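# Carry the alphabetically first lettered box to the door tote

## Task

Find the box in the office whose top letter is earliest in the alphabet and place only that box inside the tote next to the door, fully within its rim with nothing overhanging. The robot must not tip over or be left leaning, or the task counts as failed.

## Robot and tools

Robot: a Hello Robot Stretch 3 with one arm. It has a two-wheeled base (0.33 m long, 0.34 m wide, rounded rear) that pivots about the midpoint of its drive wheels, 0.05 m behind the front edge. A lift slides up a mast, and a telescoping arm reaches out to the robot's right side. The base cannot move sideways, so to shift the gripper forward or back you drive the base. With the arm pulled in and the wrist folded, the wrist pokes up to 0.06 m beyond the right side and a spin sweeps a 0.28 m radius; an unfolded level wrist reaches past that circle.

Frames: the base frame has its origin on the floor between the drive wheels, x forward, y left, z up, in metres. hand_pose is reported in this frame at the point where closed fingertips meet; with all wrist joints at zero its x axis is up, y points back along the arm toward the mast, z toward the rear. The odometry frame is the base frame where the scene began; base_odometry counts wheel rotation only, so slip looks like travel. Heading is in rad, left positive, -3.142 to 3.142. turned_by_wheels and turned_by_imu report the turn since the previous result; if they disagree by more than 0.15 rad, believe the IMU. base_tilt gives forward and right lean in degrees (a few degrees of fixed bias plus noise).

Tool move: one action per call. "base" holds exactly one relative command: {"translate_m": d}, an offset in metres from the current position, forward positive, -3 to 3; or {"rotate_rad": d}, an in-place turn offset in radians, left positive, -6.4 to 6.4. "joints" is a single object keyed by joint name, each value an absolute target: lift_m 0 to 1.1 m; arm_m 0 to 0.52 m; wrist_yaw_rad -1.345 to 4.42 (0 along the arm, positive toward the front); wrist_pitch_rad -1.57 to 0.451 (0 level, negative tips fingers down); wrist_roll_rad -2.911 to 2.918 (0 fingers side by side); gripper_m -0.089 to 0.179 (bigger is wider; fingertip gap is roughly 0.007 less near closed, 0.025 less wide open); head_pan_rad -3.953 to 1.73 (0 forward, positive left, -1.57 looks along the arm); head_tilt_rad -1.53 to 0.419 (negative down). An action may carry base, joints or both, plus optional "speeds" (per-key top speed, capped at max), "pace" ("default" or "max") and "contact_limits"; or it is {"servos": "reboot"} alone, which re-powers servos that shut off. "cameras" picks images from head_camera, nav_camera, wrist_camera or all. "blocking" false returns within about half a second while motion continues; a later move overrides only the keys it names. A move with no action just reports state and images. Unknown keys make a call invalid; values out of range get it refused, and a refusal or an unplanned stop cancels the rest of that reply's move, wait and finished_scene calls.

Speeds at default / max: translate 0.12 / 0.30 m/s, rotate 0.76 / 1.90 rad/s, lift 0.11 / 0.15 m/s, arm 0.14 / 0.40 m/s. The base is capped at 0.10 m/s and 0.63 rad/s unless lift_m < 0.30, arm_m < 0.03 and wrist_yaw_rad > 2.54 all hold. Moves time out after 14 s.

contact_limits: arm_m, translate_m and rotate_rad take a motor_effort percent (1 to 100) that ends the motion; lift_m takes {"down": v, "up": v} in percent beyond free motion (below about 12 may trip with nothing touched). Put a limit only in the same action as that key's command. Base moves have no contact stop unless you give one.

wait: {"seconds": 0 to 10, optional cameras}; returns early once earlier moves have settled. stop: brakes all your running motions. zoom_image: {"camera", "region": [x0, y0, x1, y1]} in pixels of that camera's newest image, at most 504 by 504. finished_scene: {"scene": n}; make no further calls in the reply that ends scene 1.

Results: the "move" line says done or the worst status. base_status and joint_status per motion: done, moving, off_target (resting away from target, maybe still pushing), stopped, contact_stop (that joint goes slack), time_out, torque_fault (wrist or head servo shut off; needs reboot). on_its_own lists things not commanded; "held at" is a target, not a reading. motor_effort is percent with the last action's peak in brackets; positive wheel effort pushes forward. lidar_m: 12 distances at 30 degree sectors, first straight ahead, counter-clockwise (4th left, 7th behind, 10th right), in a plane 0.17 m up; "-" means nothing seen or something closer than 0.15 m. wrist_depth_mm and head_depth_mm are 7x7 grids of median depth. The head_camera image arrives rotated (turn it a quarter clockwise); nav_camera needs a quarter counterclockwise turn.

Gripping: command a gripper_m below the object's width to hold, and at least 0.05 above it (or fully open) to release; the readings never confirm a grasp.

Cautions: before folding the wrist to yaw 3.0 or unfolding it, keep lift_m 0.32 to 0.95, pitch -0.4, roll near 0; folded, lift may drop to 0.25. With yaw below -0.4 keep pitch at -0.5 or lower. Pushing something immovable with the gripper higher than about 0.45 m, or driving while gripping or snagged, can tip the robot; back off if base_tilt leans. Wrist, head and base without a limit push blindly. Avoid drops, slams, hard hits and letting loose objects fall; something may occasionally nudge a loose item. Thinking time lets running motions continue.

Each tool is called after ">>>" by a JSON object that holds its "name" and its "arguments", one argument or row to a line.

## Session

>>> {"name": "move", "arguments": {
  "joints": {"head_tilt_rad":-0.5,"head_pan_rad":0},
  "pace": "max",
  "cameras": ["all"]
}}

>>> {"name": "move", "arguments": {
  "joints": {"head_pan_rad":-1.57},
  "pace": "max",
  "cameras": ["nav_camera"]
}}

>>> {"name": "move", "arguments": {
  "joints": {"head_pan_rad":-3.14},
  "pace": "max",
  "cameras": ["nav_camera"]
}}

>>> {"name": "move", "arguments": {
  "joints": {"head_pan_rad":1.57},
  "pace": "max",
  "cameras": ["nav_camera"]
}}

Scene clock: 0.77 s.
move: done
base_odometry: x=+0.000 y=+0.000 heading=+0.000
turned_by_wheels: +0.000
turned_by_imu: +0.000
base_tilt: forward=+1.0 right=-0.3
lidar_m: 1.39 2.07 1.11 0.87 0.86 0.91 1.35 1.08 1.13 0.89 0.88 0.94
head_depth_mm: 1235 1282 1341 1416 1485 1504 1343 / 1438 1512 1589 1685 1780 1608 1344 / 1708 1822 1961 2071 1970 1605 1344 / 1908 2093 2284 2403 1996 1597 1327 / 1836 1983 2178 2370 1906 1599 1336 / 1794 1903 2079 2286 1918 1593 1326 / 1711 1858 1988 2228 1966 1590 1340
base_status: not commanded
joint_positions: lift_m=+0.410 arm_m=+0.002 wrist_yaw_rad=+2.888 wrist_pitch_rad=-0.323 wrist_roll_rad=+0.000 gripper_m=+0.037 head_pan_rad=+0.000 head_tilt_rad=-0.500
joint_status: all done
measured_speeds: all 0
motor_effort: left_wheel=-0.4(0.5) right_wheel=+1.3(2.4) lift_m=+26.0(26.5) arm_m=-6.6(7.0) wrist_yaw_rad=+0.7(1.3) wrist_pitch_rad=+2.4(3.1) wrist_roll_rad=+0.6(1.1) gripper_m=+0.0(1.0) head_pan_rad=-0.2(1.4) head_tilt_rad=-1.6(3.1)
hand_pose: x=+0.0377 y=+0.0812 z=+0.4448 quat_wxyz=(+0.201, +0.706, +0.025, +0.678) (m; base frame)
wrist_depth_mm: - 718 - - - - - / 133 739 - - - - - / 140 175 - - - - - / 150 168 - - - - - / 160 171 959 913 913 923 928 / 709 182 128 695 721 745 741 / 625 192 602 626 583 622 629
pictures: head_camera (sideways), nav_camera (sideways), wrist_camera
Images, in order (width x height): head_camera 896x504, nav_camera 672x504, wrist_camera 644x364.

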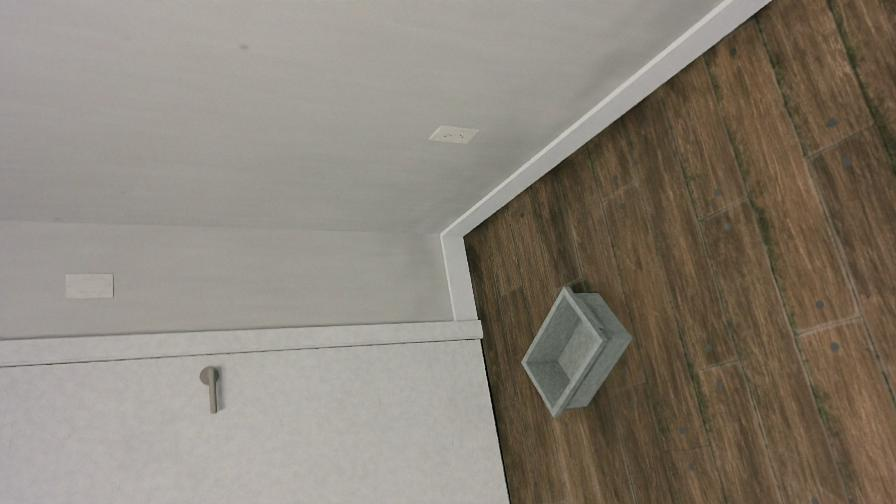

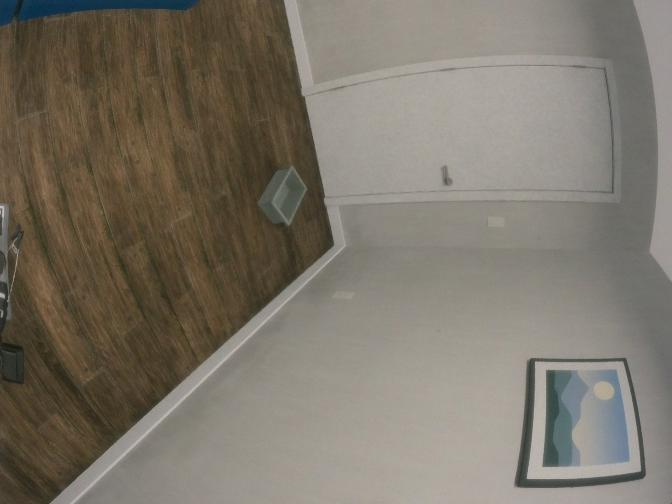

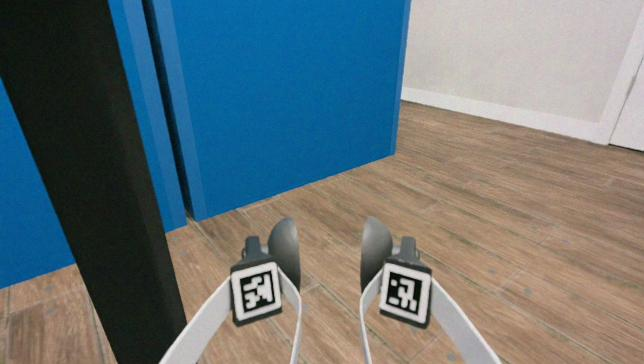

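Scene clock: 1.80 s.
move: done
base_odometry: x=+0.000 y=+0.000 heading=+0.000
turned_by_wheels: +0.000
turned_by_imu: +0.000
base_tilt: forward=+1.1 right=-0.1
lidar_m: 1.39 2.07 1.11 0.87 0.86 0.92 1.35 1.08 1.14 0.89 0.88 0.94
head_depth_mm: 891 983 1087 1216 1399 1533 1349 / 860 935 1033 1159 1302 1484 1347 / 823 898 985 1095 1235 1415 1339 / 792 861 940 1036 1162 1323 1333 / 763 828 901 989 1097 1239 1321 / 737 796 862 942 1046 1171 1275 / 714 766 828 906 1000 1112 1241
base_status: not commanded
joint_positions: lift_m=+0.410 arm_m=+0.002 wrist_yaw_rad=+2.888 wrist_pitch_rad=-0.323 wrist_roll_rad=+0.000 gripper_m=+0.037 head_pan_rad=-1.605 head_tilt_rad=-0.501
joint_status: all done
measured_speeds: all 0
motor_effort: left_wheel=-0.1(0.4) right_wheel=+2.0(2.6) lift_m=+26.3(26.6) arm_m=-8.7(8.7) wrist_yaw_rad=+0.9(1.1) wrist_pitch_rad=+2.9(3.2) wrist_roll_rad=+1.0(1.1) gripper_m=-1.1(1.4) head_pan_rad=+0.8(4.6) head_tilt_rad=-2.8(4.3)
hand_pose: x=+0.0377 y=+0.0812 z=+0.4448 quat_wxyz=(+0.201, +0.706, +0.025, +0.678) (m; base frame)
wrist_depth_mm: - 709 - - - - - / 133 750 - - - - - / 140 174 - - - - - / 149 167 - - - - - / 160 171 949 930 897 924 928 / 712 182 128 696 721 750 750 / 619 194 605 636 587 623 626
pictures: nav_camera (sideways)
Images, in order (width x height): nav_camera 672x504.

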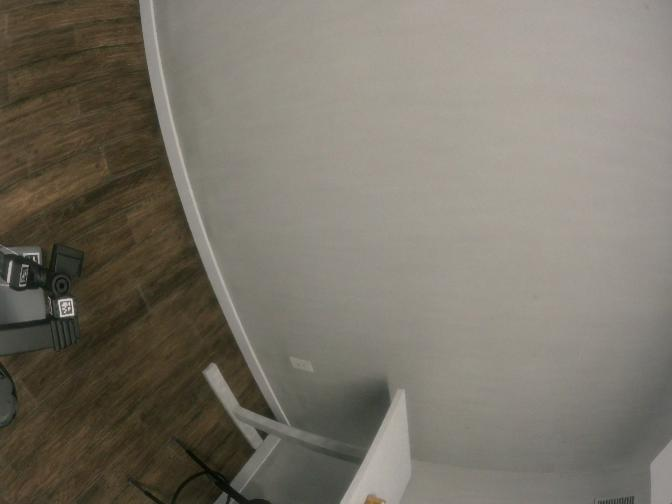

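Scene clock: 2.83 s.
move: done
base_odometry: x=+0.000 y=+0.000 heading=+0.000
turned_by_wheels: +0.000
turned_by_imu: +0.000
base_tilt: forward=+0.8 right=-0.1
lidar_m: 1.39 2.07 1.11 0.87 0.86 0.91 1.35 1.08 1.14 0.89 0.88 0.94
head_depth_mm: 1133 1175 1232 1307 1380 1463 1348 / 1292 1369 1361 1527 1638 1608 1346 / 1535 1615 1254 1871 1898 1562 1338 / 1552 1664 1150 1984 1805 1598 1330 / 1515 1625 1146 1955 1973 1599 1335 / 1457 1535 1059 1850 1956 1602 1340 / 1400 1493 1055 1775 1779 1550 1326
base_status: not commanded
joint_positions: lift_m=+0.410 arm_m=+0.002 wrist_yaw_rad=+2.888 wrist_pitch_rad=-0.323 wrist_roll_rad=+0.000 gripper_m=+0.037 head_pan_rad=-3.191 head_tilt_rad=-0.501
joint_status: all done
measured_speeds: all 0
motor_effort: left_wheel=-0.3(0.5) right_wheel=+1.9(2.4) lift_m=+26.5(26.9) arm_m=-10.6(10.6) wrist_yaw_rad=+0.9(1.4) wrist_pitch_rad=+2.6(3.1) wrist_roll_rad=+0.9(1.0) gripper_m=+0.5(1.1) head_pan_rad=+3.2(5.5) head_tilt_rad=-1.8(2.9)
hand_pose: x=+0.0377 y=+0.0812 z=+0.4448 quat_wxyz=(+0.201, +0.706, +0.025, +0.678) (m; base frame)
wrist_depth_mm: - 710 - - - - - / 133 746 - - - - - / 140 175 - - - - - / 149 167 - - - - - / 161 171 977 897 932 918 935 / 716 182 127 704 723 743 750 / 623 192 604 620 583 631 617
pictures: nav_camera (sideways)
Images, in order (width x height): nav_camera 672x504.

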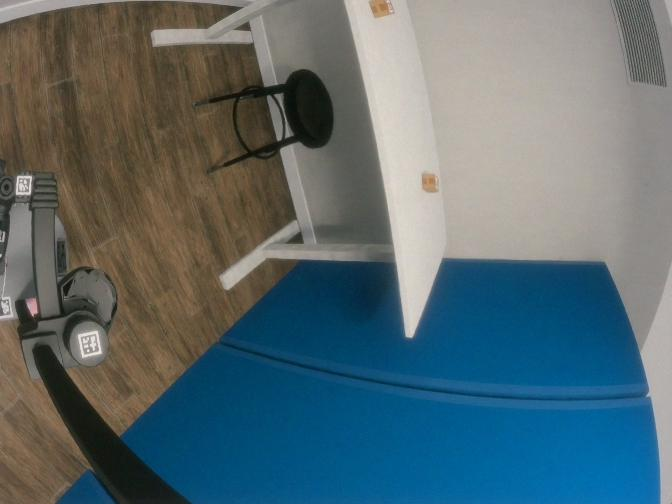

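Scene clock: 6.27 s.
move: done
base_odometry: x=+0.000 y=+0.000 heading=+0.000
turned_by_wheels: +0.000
turned_by_imu: +0.001
base_tilt: forward=+1.0 right=-0.2
lidar_m: 1.39 2.07 1.11 0.87 0.86 0.91 1.35 1.08 1.14 0.89 0.88 0.94
head_depth_mm: 838 923 1019 1144 1295 1489 1343 / 812 890 984 1097 1237 1427 1352 / 787 860 938 1045 1166 1333 1342 / 761 822 899 996 1110 1263 1334 / 739 808 888 969 1077 1209 1311 / 718 771 837 919 1019 1140 1271 / 694 744 810 884 973 1086 1229
base_status: not commanded
joint_positions: lift_m=+0.410 arm_m=+0.002 wrist_yaw_rad=+2.888 wrist_pitch_rad=-0.323 wrist_roll_rad=+0.000 gripper_m=+0.037 head_pan_rad=+1.585 head_tilt_rad=-0.501
joint_status: all done
measured_speeds: translate_m=+0.000 rotate_rad=+0.000 lift_m=+0.000 arm_m=+0.000 wrist_yaw_rad=+0.000 wrist_pitch_rad=+0.000 wrist_roll_rad=+0.000 head_pan_rad=-0.024 head_tilt_rad=+0.000
motor_effort: left_wheel=-0.2(0.5) right_wheel=+1.8(2.5) lift_m=+27.3(27.5) arm_m=-17.1(17.1) wrist_yaw_rad=+0.7(1.4) wrist_pitch_rad=+3.0(3.2) wrist_roll_rad=+1.0(1.0) gripper_m=-0.1(1.6) head_pan_rad=-2.2(5.7) head_tilt_rad=-1.0(3.0)
hand_pose: x=+0.0377 y=+0.0812 z=+0.4448 quat_wxyz=(+0.201, +0.706, +0.025, +0.678) (m; base frame)
wrist_depth_mm: - 709 - - - - - / 133 761 - - - - - / 140 175 - - - - - / 149 167 - - - - - / 160 171 972 932 931 930 912 / 726 182 127 694 742 749 734 / 628 193 600 638 586 637 629
pictures: nav_camera (sideways)
Images, in order (width x height): nav_camera 672x504.

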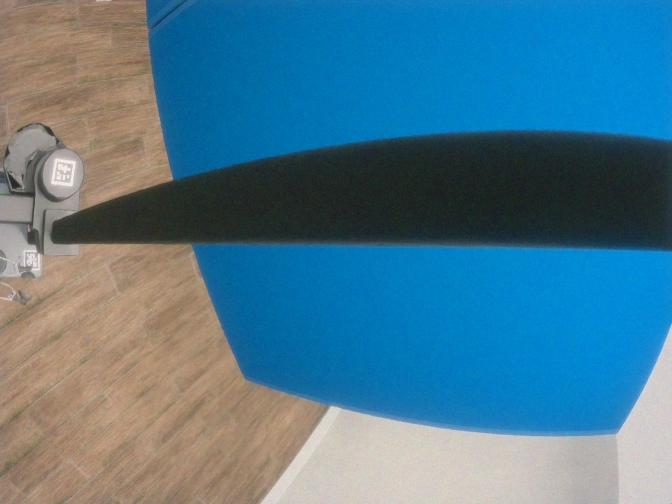

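>>> {"name": "move", "arguments": {
  "joints": {"head_pan_rad":-3.05,"head_tilt_rad":-0.4},
  "pace": "max",
  "cameras": ["head_camera","nav_camera"]
}}

>>> {"name": "zoom_image", "arguments": {
  "camera": "nav_camera",
  "region": [300, 0, 500, 300]
}}

>>> {"name": "move", "arguments": {
  "joints": {"head_pan_rad":-2.65},
  "pace": "max",
  "cameras": ["head_camera","nav_camera"]
}}

Scene clock: 12.77 s.
move: done
base_odometry: x=+0.000 y=+0.000 heading=+0.000
turned_by_wheels: +0.000
turned_by_imu: +0.001
base_tilt: forward=+0.9 right=-0.1
lidar_m: 1.38 2.07 1.11 0.86 0.86 0.91 1.35 1.08 1.14 0.89 0.88 0.94
head_depth_mm: 1359 1394 1406 1440 1533 1594 1448 / 1558 1636 1587 1476 1882 1775 1457 / 1533 1653 1570 1442 2009 1686 1433 / 1505 1599 1552 1862 2014 1774 1436 / 1461 1568 1543 1074 1954 1754 1437 / 1424 1519 1507 1075 1807 1625 1447 / 1394 1475 1509 996 1306 1743 1428
base_status: not commanded
joint_positions: lift_m=+0.410 arm_m=+0.002 wrist_yaw_rad=+2.888 wrist_pitch_rad=-0.323 wrist_roll_rad=+0.000 gripper_m=+0.037 head_pan_rad=-3.066 head_tilt_rad=-0.400
joint_status: all done
measured_speeds: translate_m=+0.000 rotate_rad=+0.000 lift_m=+0.000 arm_m=+0.000 wrist_yaw_rad=+0.000 wrist_pitch_rad=+0.000 wrist_roll_rad=+0.000 head_pan_rad=+0.024 head_tilt_rad=+0.000
motor_effort: left_wheel=-0.3(0.5) right_wheel=+1.8(2.7) lift_m=+28.4(28.6) arm_m=-23.2(23.6) wrist_yaw_rad=+1.0(1.3) wrist_pitch_rad=+2.9(3.1) wrist_roll_rad=+0.8(1.1) gripper_m=+0.0(1.2) head_pan_rad=+2.0(5.0) head_tilt_rad=+2.6(6.4)
hand_pose: x=+0.0377 y=+0.0812 z=+0.4448 quat_wxyz=(+0.201, +0.706, +0.025, +0.678) (m; base frame)
wrist_depth_mm: - 719 - - - - - / 133 739 - - - - - / 140 175 - - - - - / 149 167 - - - - - / 160 172 953 906 952 935 933 / 730 182 128 689 727 748 760 / 620 193 609 634 593 633 636
pictures: head_camera (sideways), nav_camera (sideways)
Images, in order (width x height): head_camera 896x504, nav_camera 672x504.

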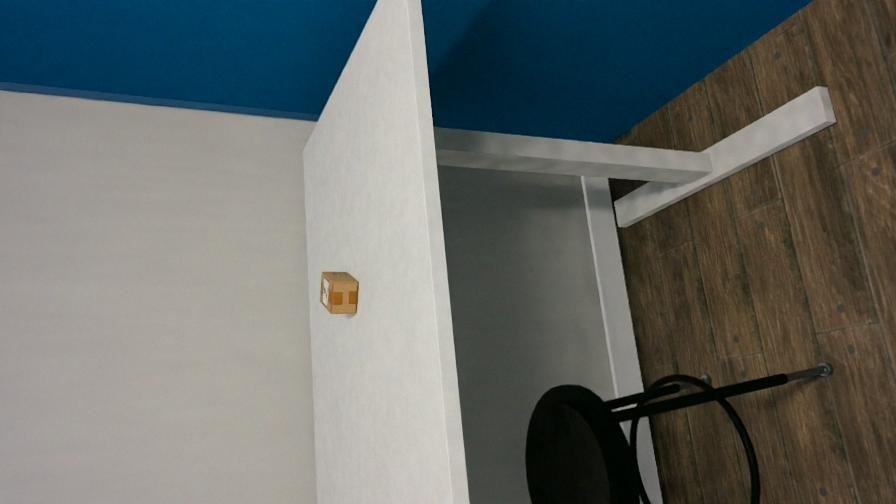

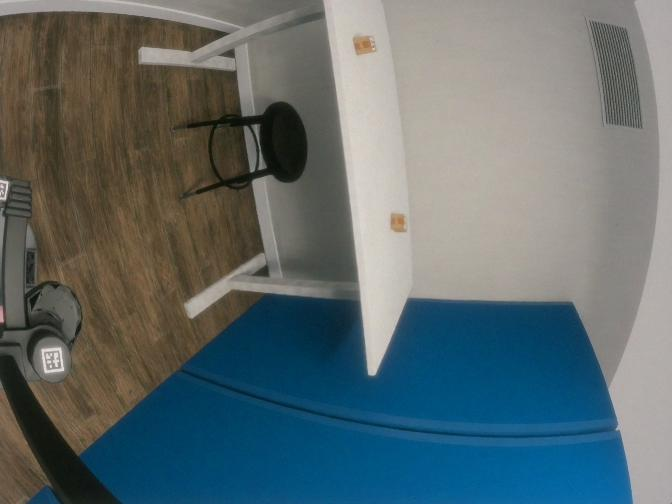

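Scaled by 1.680 from the camera's 672x504 image, which has a finer 792x594 frame.

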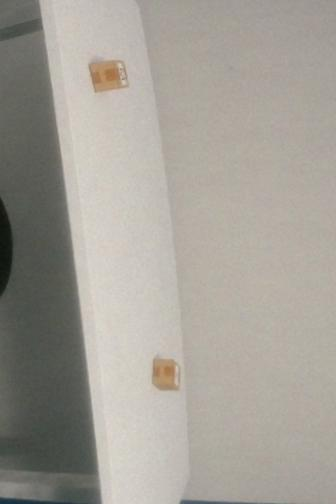

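Scene clock: 13.53 s.
move: done
base_odometry: x=+0.000 y=+0.000 heading=+0.000
turned_by_wheels: +0.000
turned_by_imu: +0.000
base_tilt: forward=+1.0 right=-0.1
lidar_m: 1.39 2.07 1.11 0.87 0.86 0.91 1.35 1.08 1.14 0.89 0.88 0.94
head_depth_mm: 1400 1491 1540 1035 1864 1796 1455 / 1417 1517 1564 1101 1868 1781 1448 / 1426 1539 1578 1094 1382 1658 1433 / 1435 1537 1546 1085 1359 1771 1440 / 1460 1558 1528 1080 1979 1699 1442 / 1485 1591 1522 1840 1985 1747 1434 / 1510 1604 1508 1394 1564 1642 1433
base_status: not commanded
joint_positions: lift_m=+0.410 arm_m=+0.002 wrist_yaw_rad=+2.888 wrist_pitch_rad=-0.323 wrist_roll_rad=+0.000 gripper_m=+0.037 head_pan_rad=-2.649 head_tilt_rad=-0.400
joint_status: all done
measured_speeds: all 0
motor_effort: left_wheel=-0.3(0.4) right_wheel=+2.5(2.5) lift_m=+28.8(28.8) arm_m=-22.8(23.5) wrist_yaw_rad=+1.3(1.3) wrist_pitch_rad=+2.7(3.0) wrist_roll_rad=+0.9(1.1) gripper_m=+0.4(1.5) head_pan_rad=+3.3(4.0) head_tilt_rad=+2.7(4.7)
hand_pose: x=+0.0377 y=+0.0812 z=+0.4448 quat_wxyz=(+0.201, +0.706, +0.025, +0.678) (m; base frame)
wrist_depth_mm: - 716 - - - - - / 133 753 - - - - - / 140 175 - - - - - / 149 167 - - - - - / 161 172 964 902 911 928 931 / 718 183 128 694 721 748 740 / 628 193 612 633 588 623 633
pictures: head_camera (sideways), nav_camera (sideways)
Images, in order (width x height): head_camera 896x504, nav_camera 672x504.

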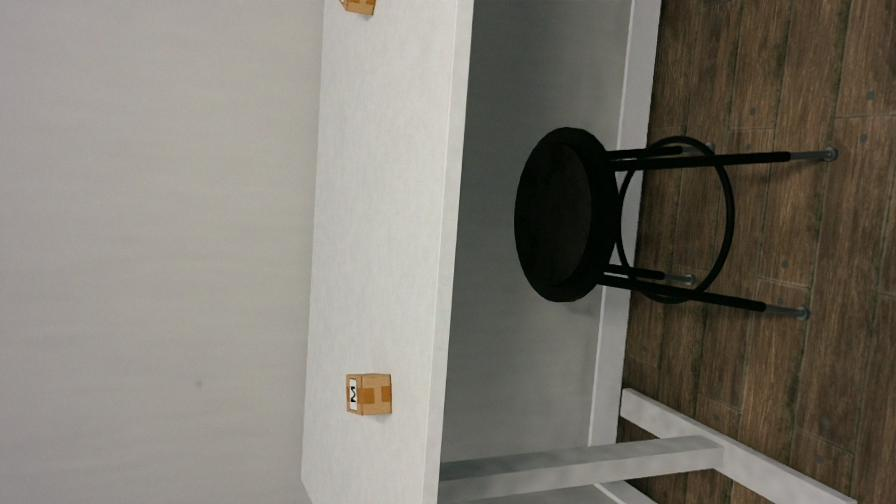

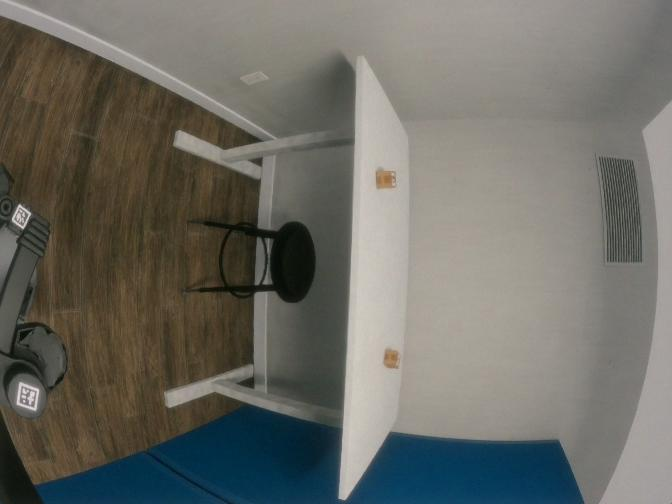

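>>> {"name": "zoom_image", "arguments": {
  "camera": "head_camera",
  "region": [330, 360, 410, 430]
}}

>>> {"name": "move", "arguments": {
  "joints": {"head_pan_rad":-3.05},
  "pace": "max",
  "cameras": ["head_camera"]
}}

>>> {"name": "zoom_image", "arguments": {
  "camera": "head_camera",
  "region": [300, 260, 370, 330]
}}

Scaled by 6.300 from the camera's 896x504 image, which has a finer 1280x720 frame.

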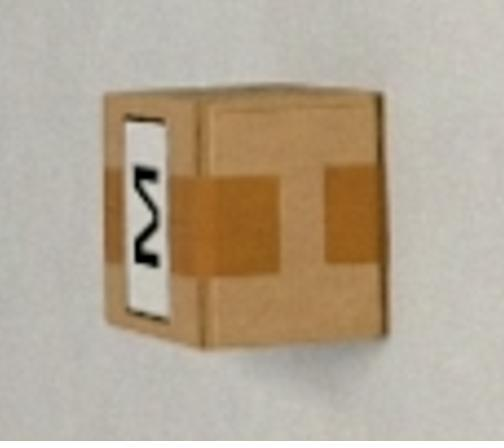

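Scene clock: 17.27 s.
move: done
base_odometry: x=+0.000 y=+0.000 heading=+0.000
turned_by_wheels: +0.000
turned_by_imu: +0.001
base_tilt: forward=+0.9 right=-0.2
lidar_m: 1.39 2.07 1.11 0.87 0.86 0.91 1.35 1.08 1.14 0.89 0.88 0.94
head_depth_mm: 1398 1434 1429 1461 1561 1626 1451 / 1573 1651 1619 1423 1843 1786 1444 / 1524 1634 1573 1481 1997 1663 1440 / 1489 1591 1553 1842 2021 1769 1433 / 1467 1549 1534 1079 1958 1779 1436 / 1437 1512 1515 1067 1574 1665 1445 / 1386 1484 1512 1000 1288 1750 1432
base_status: not commanded
joint_positions: lift_m=+0.410 arm_m=+0.002 wrist_yaw_rad=+2.888 wrist_pitch_rad=-0.323 wrist_roll_rad=+0.000 gripper_m=+0.037 head_pan_rad=-3.053 head_tilt_rad=-0.400
joint_status: all done
measured_speeds: all 0
motor_effort: left_wheel=-0.2(0.5) right_wheel=+2.1(2.4) lift_m=+29.1(29.6) arm_m=-22.9(23.2) wrist_yaw_rad=+0.8(1.2) wrist_pitch_rad=+2.8(2.9) wrist_roll_rad=+0.9(1.1) gripper_m=+0.1(0.9) head_pan_rad=-2.3(4.3) head_tilt_rad=+2.5(4.5)
hand_pose: x=+0.0377 y=+0.0812 z=+0.4448 quat_wxyz=(+0.201, +0.706, +0.025, +0.678) (m; base frame)
wrist_depth_mm: - 718 - - - - - / 133 756 - - - - - / 140 174 - - - - - / 150 167 - - - - - / 160 171 955 943 936 902 918 / 721 183 128 695 701 752 748 / 620 192 614 628 593 638 631
pictures: head_camera (sideways)
Images, in order (width x height): head_camera 896x504.

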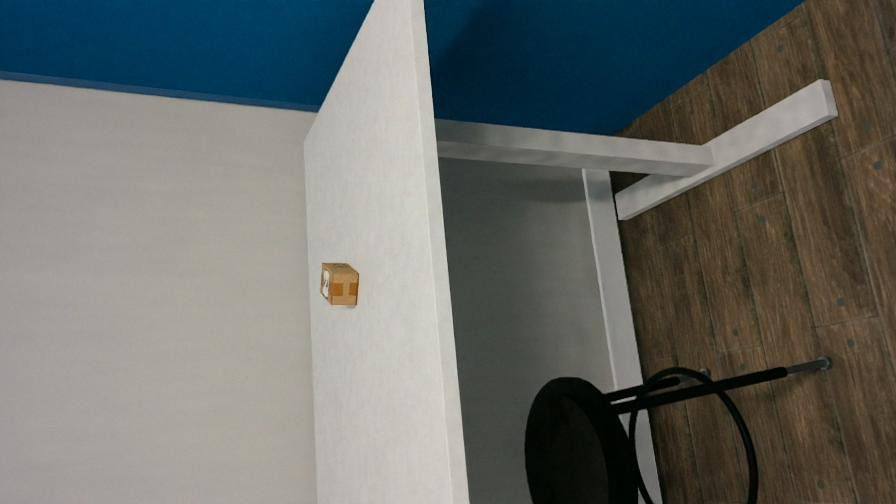

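Scaled by 7.200 from the camera's 896x504 image, which has a finer 1280x720 frame.

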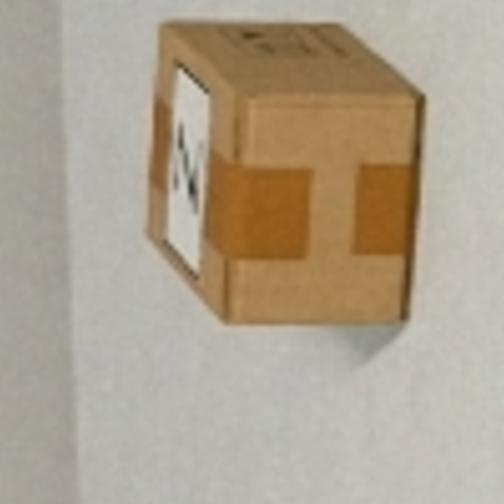

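>>> {"name": "move", "arguments": {
  "joints": {"lift_m":0.28,"head_pan_rad":0.8,"head_tilt_rad":-0.35},
  "pace": "max",
  "cameras": ["nav_camera"]
}}

>>> {"name": "move", "arguments": {
  "base": {"translate_m":0.7},
  "joints": {"head_pan_rad":1.4},
  "pace": "max",
  "cameras": ["head_camera","nav_camera"]
}}

Scene clock: 29.80 s.
move: done
base_odometry: x=+0.000 y=+0.000 heading=+0.000
turned_by_wheels: +0.000
turned_by_imu: +0.001
base_tilt: forward=+1.0 right=-0.2
lidar_m: 1.39 2.06 1.11 0.87 0.86 0.92 1.35 1.08 1.14 0.89 0.88 0.94
head_depth_mm: 1768 1872 1967 2065 2209 1884 1517 / 1862 1946 2044 2171 2286 1887 1516 / 1925 2027 2169 2294 2386 1892 1500 / 1996 2128 2267 2422 2485 1864 1508 / 2093 2229 2388 2590 2457 1860 1493 / 2179 2292 2447 1446 1520 1609 1494 / 1086 1128 1174 1236 1289 1354 1416
base_status: not commanded
joint_positions: lift_m=+0.280 arm_m=+0.002 wrist_yaw_rad=+2.888 wrist_pitch_rad=-0.324 wrist_roll_rad=+0.000 gripper_m=+0.037 head_pan_rad=+0.816 head_tilt_rad=-0.349
joint_status: all done
measured_speeds: translate_m=+0.000 rotate_rad=+0.000 lift_m=+0.000 arm_m=+0.000 wrist_yaw_rad=+0.000 wrist_pitch_rad=+0.000 wrist_roll_rad=+0.000 head_pan_rad=-0.024 head_tilt_rad=+0.000
motor_effort: left_wheel=-0.2(0.5) right_wheel=+2.0(2.6) lift_m=+21.3(28.5) arm_m=-22.5(23.3) wrist_yaw_rad=+0.8(1.3) wrist_pitch_rad=+2.9(3.6) wrist_roll_rad=+0.7(1.1) gripper_m=+0.2(1.6) head_pan_rad=-4.2(5.0) head_tilt_rad=+3.0(5.0)
hand_pose: x=+0.0376 y=+0.0810 z=+0.3143 quat_wxyz=(+0.202, +0.706, +0.025, +0.678) (m; base frame)
wrist_depth_mm: - 721 - - - - - / 133 739 - - - - - / 140 175 - - - - - / 149 167 924 952 944 931 928 / 164 172 732 702 715 709 698 / 547 182 128 531 554 566 582 / 479 193 291 483 471 476 479
pictures: nav_camera (sideways)
Images, in order (width x height): nav_camera 672x504.

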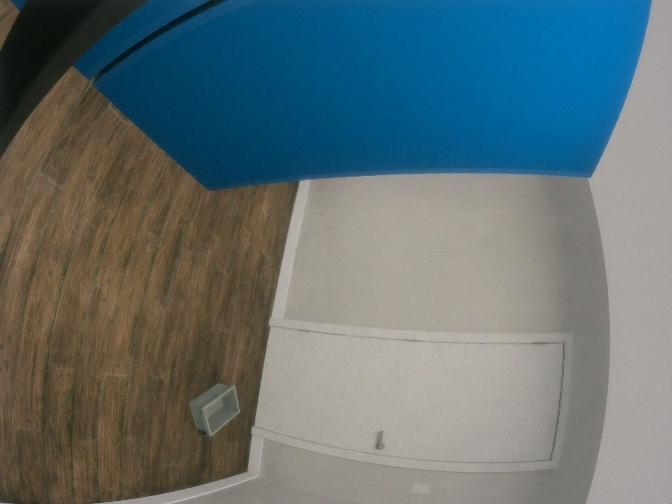

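Scene clock: 33.47 s.
move: done
base_odometry: x=+0.700 y=+0.000 heading=+0.000
turned_by_wheels: +0.000
turned_by_imu: -0.001
base_tilt: forward=+1.0 right=-0.1
lidar_m: 0.93 1.44 1.54 1.16 1.15 1.22 1.80 1.70 0.77 0.60 0.59 0.63
head_depth_mm: 1700 1753 1827 1889 1976 1882 1519 / 1903 1975 2051 2171 2203 1863 1519 / 2160 2273 2382 2499 2417 1877 1502 / 2484 2631 2768 2997 2486 1868 1503 / 2951 3087 3267 3343 2366 1807 1493 / 1030 1078 1147 1217 1306 1410 1456 / 976 1033 1085 1159 1232 1314 1399
base_status: done
joint_positions: lift_m=+0.280 arm_m=+0.002 wrist_yaw_rad=+2.888 wrist_pitch_rad=-0.324 wrist_roll_rad=+0.000 gripper_m=+0.037 head_pan_rad=+1.402 head_tilt_rad=-0.349
joint_status: all done
measured_speeds: all 0
motor_effort: left_wheel=+7.7(17.9) right_wheel=-2.5(11.7) lift_m=+21.5(21.8) arm_m=-22.5(23.0) wrist_yaw_rad=+0.7(1.5) wrist_pitch_rad=+3.0(3.5) wrist_roll_rad=+0.7(1.1) gripper_m=+0.0(1.3) head_pan_rad=-2.9(5.8) head_tilt_rad=+1.9(3.9)
hand_pose: x=+0.0376 y=+0.0810 z=+0.3143 quat_wxyz=(+0.202, +0.706, +0.025, +0.678) (m; base frame)
wrist_depth_mm: - - - - - - - / 133 - - - - - - / 140 - - - - - - / 149 169 945 915 925 941 933 / 166 172 742 707 713 704 678 / 549 183 128 540 553 579 571 / 487 193 293 480 468 483 491
pictures: head_camera (sideways), nav_camera (sideways)
Images, in order (width x height): head_camera 896x504, nav_camera 672x504.

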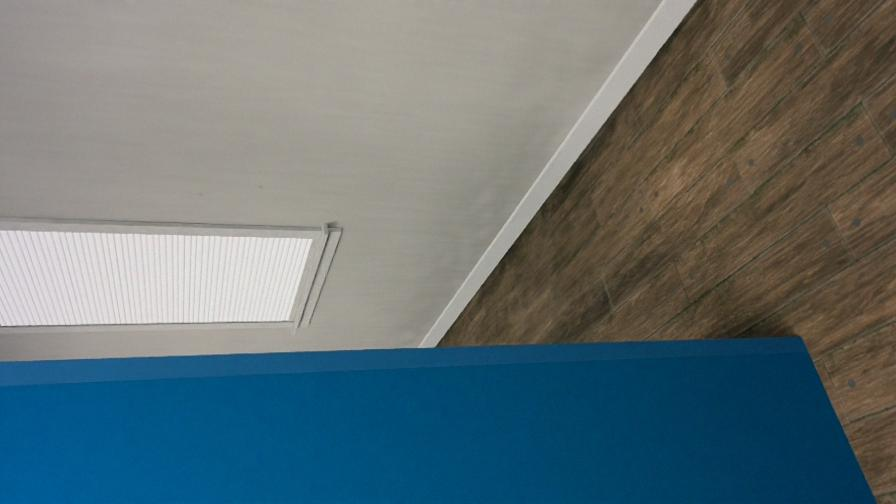

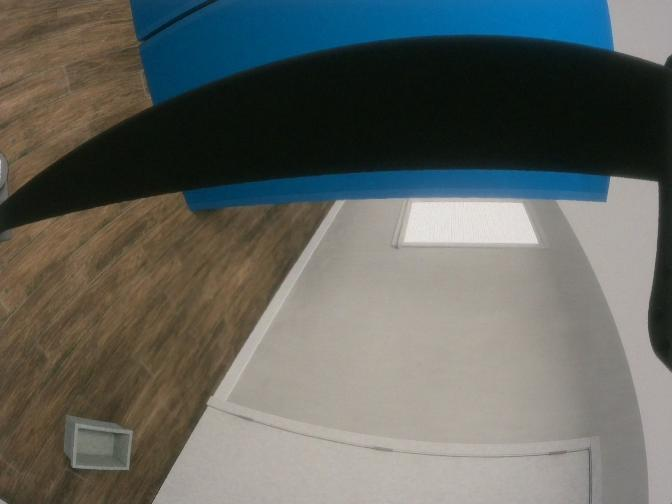

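>>> {"name": "move", "arguments": {
  "base": {"translate_m":0.4},
  "joints": {"head_pan_rad":1.65,"head_tilt_rad":-0.4},
  "pace": "max",
  "cameras": ["head_camera","nav_camera"]
}}

Scene clock: 40.63 s.
move: done
base_odometry: x=+1.100 y=+0.000 heading=+0.001
turned_by_wheels: +0.000
turned_by_imu: +0.000
base_tilt: forward=+1.0 right=-0.1
lidar_m: 0.67 1.07 1.16 1.73 1.34 1.40 2.06 1.23 0.55 0.43 0.43 0.46
head_depth_mm: 1742 1789 1844 1906 1969 1772 1448 / 2094 2110 2237 2306 2213 1780 1442 / 2527 2678 2847 2867 2313 1768 1434 / 3347 3608 3875 3269 2298 1766 1439 / 3801 - - 3222 2286 1759 1436 / 3738 3881 1278 1381 1467 1596 1423 / 1080 1147 1226 1309 1428 1539 -
base_status: done
joint_positions: lift_m=+0.280 arm_m=+0.002 wrist_yaw_rad=+2.888 wrist_pitch_rad=-0.324 wrist_roll_rad=+0.000 gripper_m=+0.037 head_pan_rad=+1.650 head_tilt_rad=-0.400
joint_status: all done
measured_speeds: all 0
motor_effort: left_wheel=+9.1(17.8) right_wheel=-0.6(10.8) lift_m=+22.4(22.7) arm_m=-22.0(22.4) wrist_yaw_rad=+0.6(1.3) wrist_pitch_rad=+3.0(3.4) wrist_roll_rad=+1.0(1.1) gripper_m=+0.6(1.2) head_pan_rad=+3.1(4.9) head_tilt_rad=-2.1(4.8)
hand_pose: x=+0.0376 y=+0.0810 z=+0.3143 quat_wxyz=(+0.202, +0.706, +0.025, +0.678) (m; base frame)
wrist_depth_mm: - - - - - - - / 133 - - - - - - / 140 - - - - - - / 150 169 920 921 928 - 845 / 167 172 741 701 680 - 710 / 548 183 128 524 130 - 567 / 475 194 292 482 469 469 479
pictures: head_camera (sideways), nav_camera (sideways)
Images, in order (width x height): head_camera 896x504, nav_camera 672x504.

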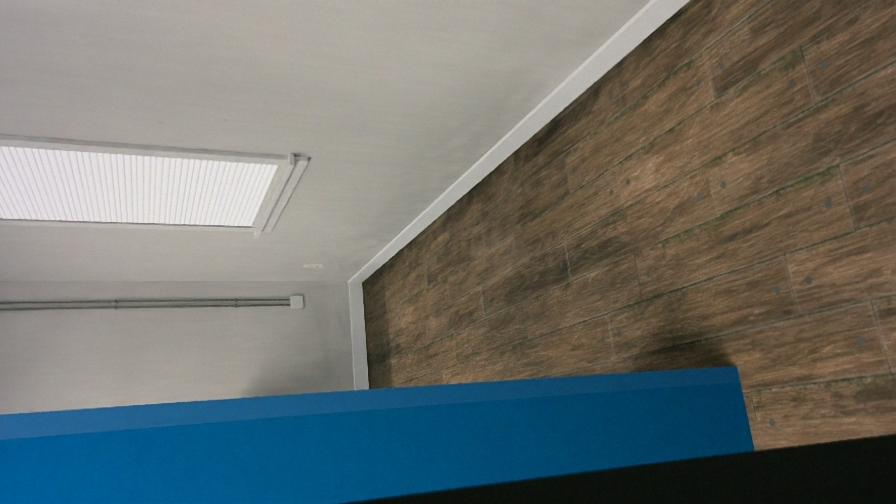

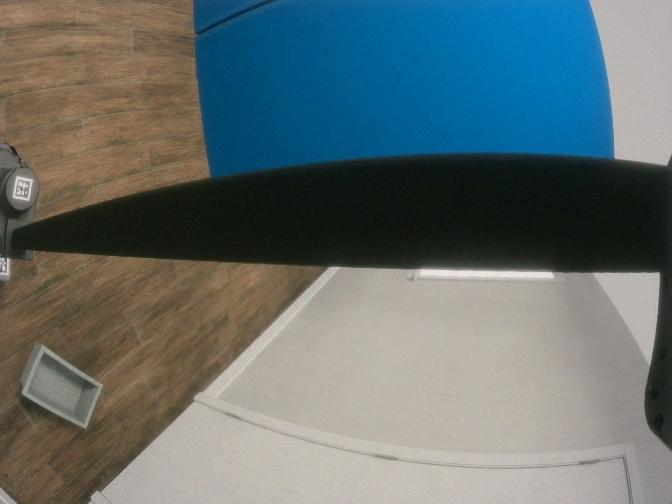

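>>> {"name": "move", "arguments": {
  "base": {"rotate_rad":1.57},
  "joints": {"head_pan_rad":0.8,"head_tilt_rad":-0.3},
  "pace": "max",
  "cameras": ["nav_camera"]
}}

Scene clock: 48.27 s.
move: done
base_odometry: x=+1.100 y=+0.000 heading=+1.570
turned_by_wheels: +1.570
turned_by_imu: +1.564
base_tilt: forward=+0.9 right=-0.2
lidar_m: 1.69 1.30 1.39 2.03 1.29 0.56 0.43 0.43 0.45 0.66 1.07 1.15
head_depth_mm: 1098 1138 1192 1253 1319 1395 1475 / 1138 1186 1239 1302 1379 1473 1527 / 1178 1228 1295 1370 1456 1522 1571 / 1226 1283 1351 1428 1533 1629 1561 / 1276 1346 1417 1504 1594 1698 1564 / 1342 1395 1486 1576 1693 1786 1561 / 1388 1462 1568 1671 1774 1879 1551
base_status: done
joint_positions: lift_m=+0.280 arm_m=+0.002 wrist_yaw_rad=+2.888 wrist_pitch_rad=-0.324 wrist_roll_rad=+0.000 gripper_m=+0.037 head_pan_rad=+0.791 head_tilt_rad=-0.302
joint_status: all done
measured_speeds: all 0
motor_effort: left_wheel=-9.3(15.9) right_wheel=+9.0(17.3) lift_m=+23.3(23.5) arm_m=-23.2(24.0) wrist_yaw_rad=+0.8(1.3) wrist_pitch_rad=+3.0(3.4) wrist_roll_rad=+0.9(1.1) gripper_m=-1.1(1.2) head_pan_rad=+3.4(4.1) head_tilt_rad=+2.9(6.2)
hand_pose: x=+0.0376 y=+0.0810 z=+0.3143 quat_wxyz=(+0.202, +0.706, +0.025, +0.678) (m; base frame)
wrist_depth_mm: - - - - - - - / 133 - - - - - - / 141 - - - - - - / 149 168 913 941 943 944 932 / 166 172 743 707 703 709 713 / 549 183 128 532 559 578 575 / 476 193 294 484 463 482 486
pictures: nav_camera (sideways)
Images, in order (width x height): nav_camera 672x504.

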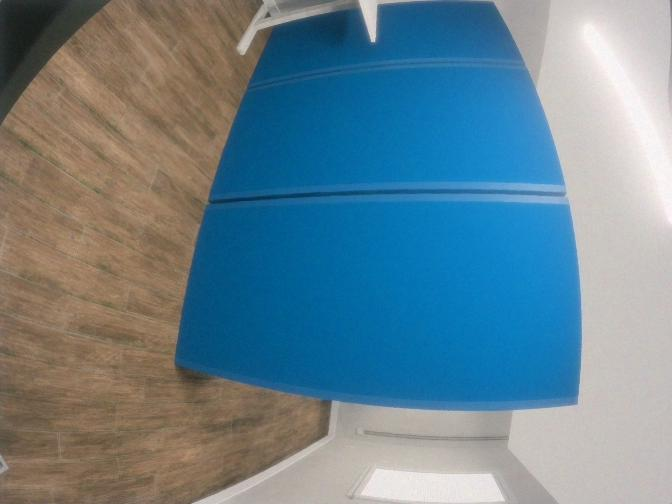

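>>> {"name": "move", "arguments": {
  "base": {"translate_m":0.9},
  "joints": {"head_pan_rad":1.4,"head_tilt_rad":-0.4},
  "pace": "max",
  "cameras": ["head_camera","nav_camera"]
}}

Scene clock: 54.17 s.
move: done
base_odometry: x=+1.101 y=+0.900 heading=+1.570
turned_by_wheels: +0.000
turned_by_imu: +0.000
base_tilt: forward=+0.9 right=-0.2
lidar_m: 1.10 0.76 0.56 0.77 2.55 1.63 1.26 1.23 0.91 0.71 0.68 0.76
head_depth_mm: 539 561 586 614 645 679 715 / 599 629 659 696 735 782 834 / 677 717 757 803 864 919 995 / 779 831 885 950 1031 1122 1232 / 915 986 1067 1171 1283 1421 1404 / 1117 1223 1341 1510 1695 1711 1423 / 1402 1599 1792 2109 2182 1752 1434
base_status: done
joint_positions: lift_m=+0.280 arm_m=+0.002 wrist_yaw_rad=+2.888 wrist_pitch_rad=-0.324 wrist_roll_rad=+0.000 gripper_m=+0.037 head_pan_rad=+1.401 head_tilt_rad=-0.400
joint_status: all done
measured_speeds: all 0
motor_effort: left_wheel=+2.7(14.3) right_wheel=+4.3(14.7) lift_m=+24.5(24.7) arm_m=-19.8(22.4) wrist_yaw_rad=+0.6(1.2) wrist_pitch_rad=+3.1(3.5) wrist_roll_rad=+0.8(1.1) gripper_m=-0.1(1.3) head_pan_rad=-2.9(4.3) head_tilt_rad=-2.3(3.8)
hand_pose: x=+0.0376 y=+0.0810 z=+0.3143 quat_wxyz=(+0.202, +0.706, +0.025, +0.678) (m; base frame)
wrist_depth_mm: - - - - 505 525 - / 133 - - - 541 - - / 140 - - - 599 - - / 149 169 932 884 635 887 937 / 166 172 744 708 649 709 726 / 548 183 128 532 559 569 581 / 474 193 296 484 468 479 477
pictures: head_camera (sideways), nav_camera (sideways)
Images, in order (width x height): head_camera 896x504, nav_camera 672x504.

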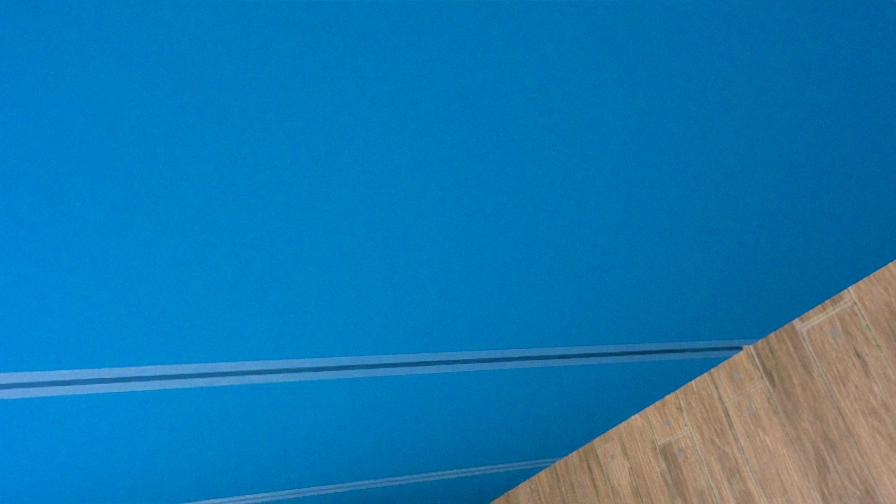

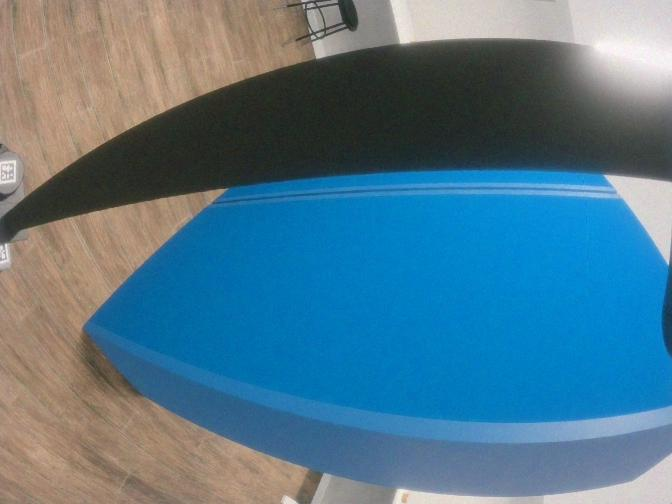

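>>> {"name": "move", "arguments": {
  "base": {"translate_m":0.55},
  "joints": {"head_pan_rad":1.5,"head_tilt_rad":-0.4},
  "pace": "max",
  "cameras": ["head_camera","nav_camera"]
}}

>>> {"name": "zoom_image", "arguments": {
  "camera": "head_camera",
  "region": [300, 100, 600, 400]
}}

Scene clock: 60.77 s.
move: done
base_odometry: x=+1.101 y=+1.450 heading=+1.570
turned_by_wheels: +0.000
turned_by_imu: +0.000
base_tilt: forward=+1.0 right=-0.2
lidar_m: 0.74 2.62 0.64 0.49 0.49 2.27 1.76 1.39 0.63 0.49 0.48 0.51
head_depth_mm: 506 547 613 3178 2303 1782 1444 / 481 518 562 615 678 754 883 / 459 493 532 578 633 704 784 / 438 469 504 546 595 655 722 / 421 448 481 518 562 613 675 / 403 429 458 493 531 578 635 / 388 411 438 468 506 547 595
base_status: done
joint_positions: lift_m=+0.280 arm_m=+0.002 wrist_yaw_rad=+2.888 wrist_pitch_rad=-0.324 wrist_roll_rad=+0.000 gripper_m=+0.037 head_pan_rad=+1.499 head_tilt_rad=-0.400
joint_status: all done
measured_speeds: all 0
motor_effort: left_wheel=+3.0(16.0) right_wheel=+3.6(11.9) lift_m=+25.5(25.6) arm_m=-16.1(18.0) wrist_yaw_rad=+0.6(1.2) wrist_pitch_rad=+2.9(3.4) wrist_roll_rad=+0.8(1.2) gripper_m=-0.5(1.1) head_pan_rad=+3.0(5.3) head_tilt_rad=-2.5(4.1)
hand_pose: x=+0.0376 y=+0.0810 z=+0.3143 quat_wxyz=(+0.202, +0.706, +0.025, +0.678) (m; base frame)
wrist_depth_mm: - 428 500 - - - - / 133 455 521 - - - - / 140 476 530 - - - - / 149 169 - 859 929 927 930 / 166 169 - 685 716 712 713 / 544 183 127 535 552 584 583 / 481 192 294 480 466 487 477
pictures: head_camera (sideways), nav_camera (sideways)
Images, in order (width x height): head_camera 896x504, nav_camera 672x504.

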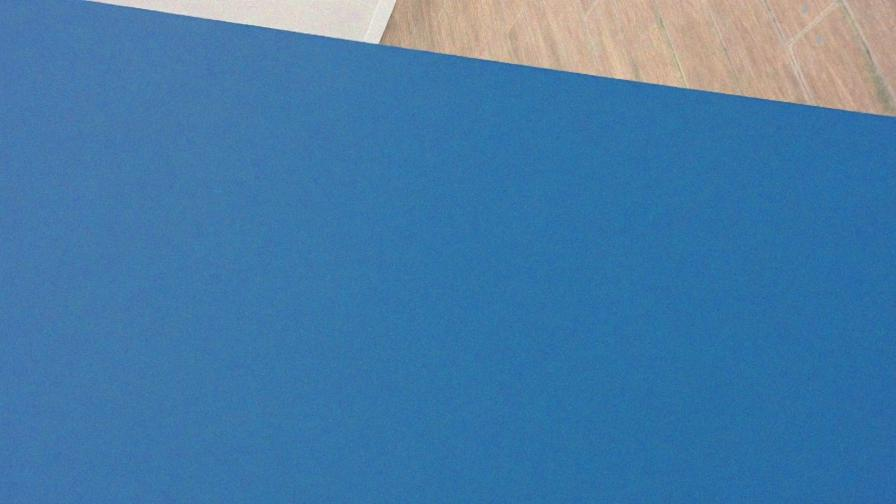

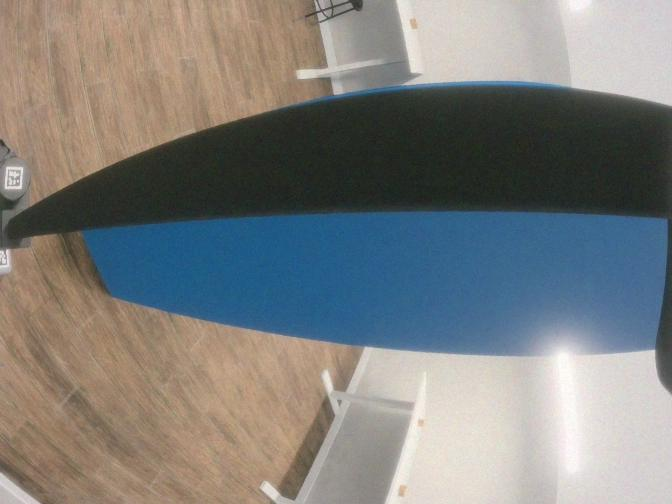

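Scaled by 1.680 from the camera's 896x504 image, which has a finer 1280x720 frame.

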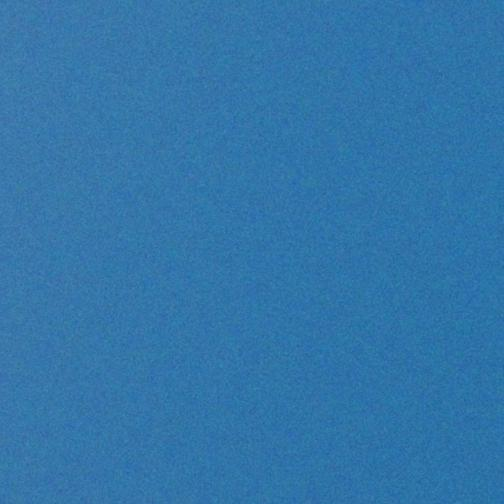

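Second desk with boxes.

>>> {"name": "move", "arguments": {
  "base": {"translate_m":0.35},
  "joints": {"head_pan_rad":1.2,"head_tilt_rad":-0.3},
  "pace": "max",
  "cameras": ["head_camera"]
}}

>>> {"name": "move", "arguments": {
  "base": {"rotate_rad":1.3},
  "joints": {"head_pan_rad":0.3,"head_tilt_rad":-0.3},
  "pace": "max",
  "cameras": ["head_camera","nav_camera"]
}}

Scene clock: 65.97 s.
move: done
base_odometry: x=+1.101 y=+1.800 heading=+1.570
turned_by_wheels: +0.000
turned_by_imu: +0.000
base_tilt: forward=+0.8 right=-0.1
lidar_m: 0.50 1.82 2.89 0.64 0.64 0.67 2.08 0.90 0.43 0.33 0.33 0.35
head_depth_mm: 2700 2815 2850 3021 2753 1996 1589 / 2948 3066 3108 3286 2731 1999 1604 / 3217 3331 3378 3515 2702 1992 1567 / 3435 3696 3842 3869 2669 1989 1569 / 3772 3959 - - 2725 1985 1572 / 3521 3701 3853 3886 2688 1959 1553 / 3286 3504 3573 3745 2694 1956 1552
base_status: done
joint_positions: lift_m=+0.280 arm_m=+0.002 wrist_yaw_rad=+2.888 wrist_pitch_rad=-0.324 wrist_roll_rad=+0.000 gripper_m=+0.037 head_pan_rad=+1.200 head_tilt_rad=-0.301
joint_status: all done
measured_speeds: all 0
motor_effort: left_wheel=+1.4(13.2) right_wheel=+5.2(14.1) lift_m=+26.4(26.7) arm_m=-13.2(14.5) wrist_yaw_rad=+1.2(1.3) wrist_pitch_rad=+3.0(3.4) wrist_roll_rad=+0.8(1.1) gripper_m=-0.4(1.6) head_pan_rad=-3.4(4.5) head_tilt_rad=+3.9(5.8)
hand_pose: x=+0.0376 y=+0.0810 z=+0.3143 quat_wxyz=(+0.202, +0.706, +0.025, +0.678) (m; base frame)
wrist_depth_mm: - - - - - - - / 133 - - - - - - / 140 173 - - - - - / 150 165 923 911 934 941 959 / 162 170 738 697 701 722 719 / 549 181 128 535 557 577 572 / 478 193 292 480 466 483 489
pictures: head_camera (sideways)
Images, in order (width x height): head_camera 896x504.

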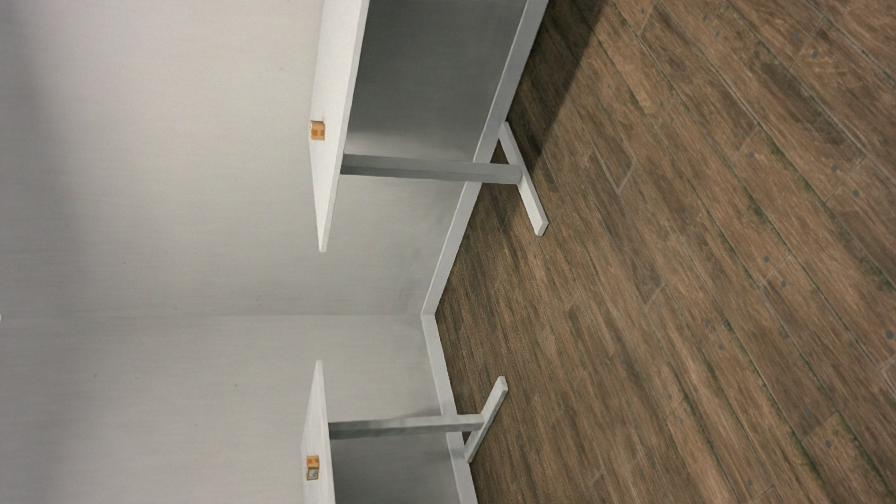

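Scene clock: 67.90 s.
move: done
base_odometry: x=+1.101 y=+1.800 heading=+2.869
turned_by_wheels: +1.300
turned_by_imu: +1.294
base_tilt: forward=+1.0 right=-0.1
lidar_m: 2.94 0.63 0.63 2.29 2.04 0.60 0.37 0.33 0.33 0.39 0.73 2.34
head_depth_mm: 3603 3803 - - 2734 1984 1593 / 3527 3744 3964 - 2741 1969 1580 / 3387 3609 3713 3882 2743 1947 1566 / 3277 3412 3601 3762 2763 1997 1566 / 3208 3227 3424 3558 2655 1980 1562 / 529 557 586 612 649 695 739 / 509 532 562 591 625 664 707
base_status: done
joint_positions: lift_m=+0.280 arm_m=+0.002 wrist_yaw_rad=+2.888 wrist_pitch_rad=-0.324 wrist_roll_rad=+0.000 gripper_m=+0.037 head_pan_rad=+0.288 head_tilt_rad=-0.300
joint_status: all done
measured_speeds: all 0
motor_effort: left_wheel=-8.6(17.1) right_wheel=+10.2(16.5) lift_m=+26.9(27.1) arm_m=-23.4(23.4) wrist_yaw_rad=+0.6(1.2) wrist_pitch_rad=+3.0(3.3) wrist_roll_rad=+0.9(1.2) gripper_m=-0.1(1.2) head_pan_rad=+2.4(4.9) head_tilt_rad=+3.6(6.2)
hand_pose: x=+0.0376 y=+0.0810 z=+0.3143 quat_wxyz=(+0.202, +0.706, +0.025, +0.678) (m; base frame)
wrist_depth_mm: - - - - - 521 468 / 134 - - - - 524 488 / 141 - - - - - 520 / 150 169 904 924 - - 824 / 167 172 745 709 668 - 683 / 544 182 128 527 555 574 580 / 483 193 295 484 469 483 485
pictures: head_camera (sideways), nav_camera (sideways)
Images, in order (width x height): head_camera 896x504, nav_camera 672x504.

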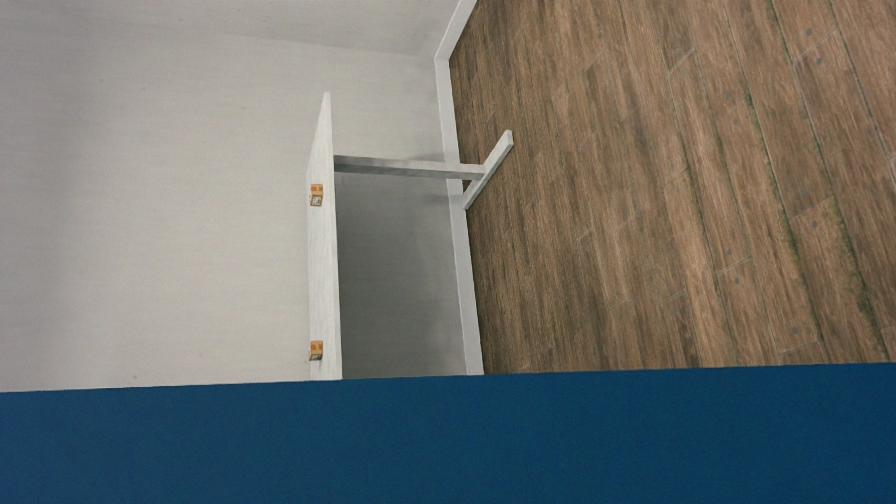

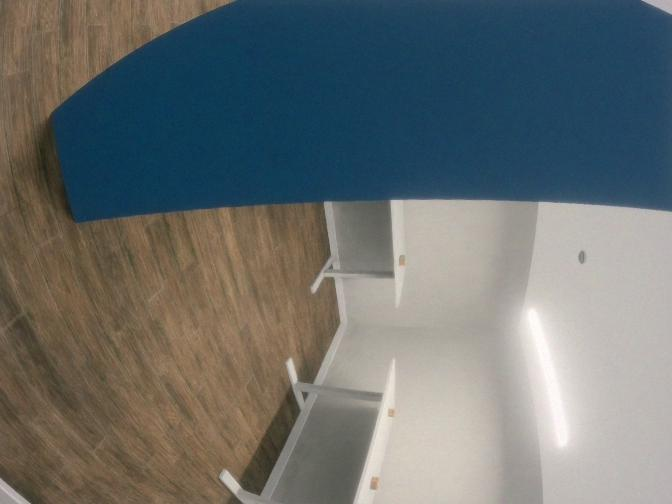

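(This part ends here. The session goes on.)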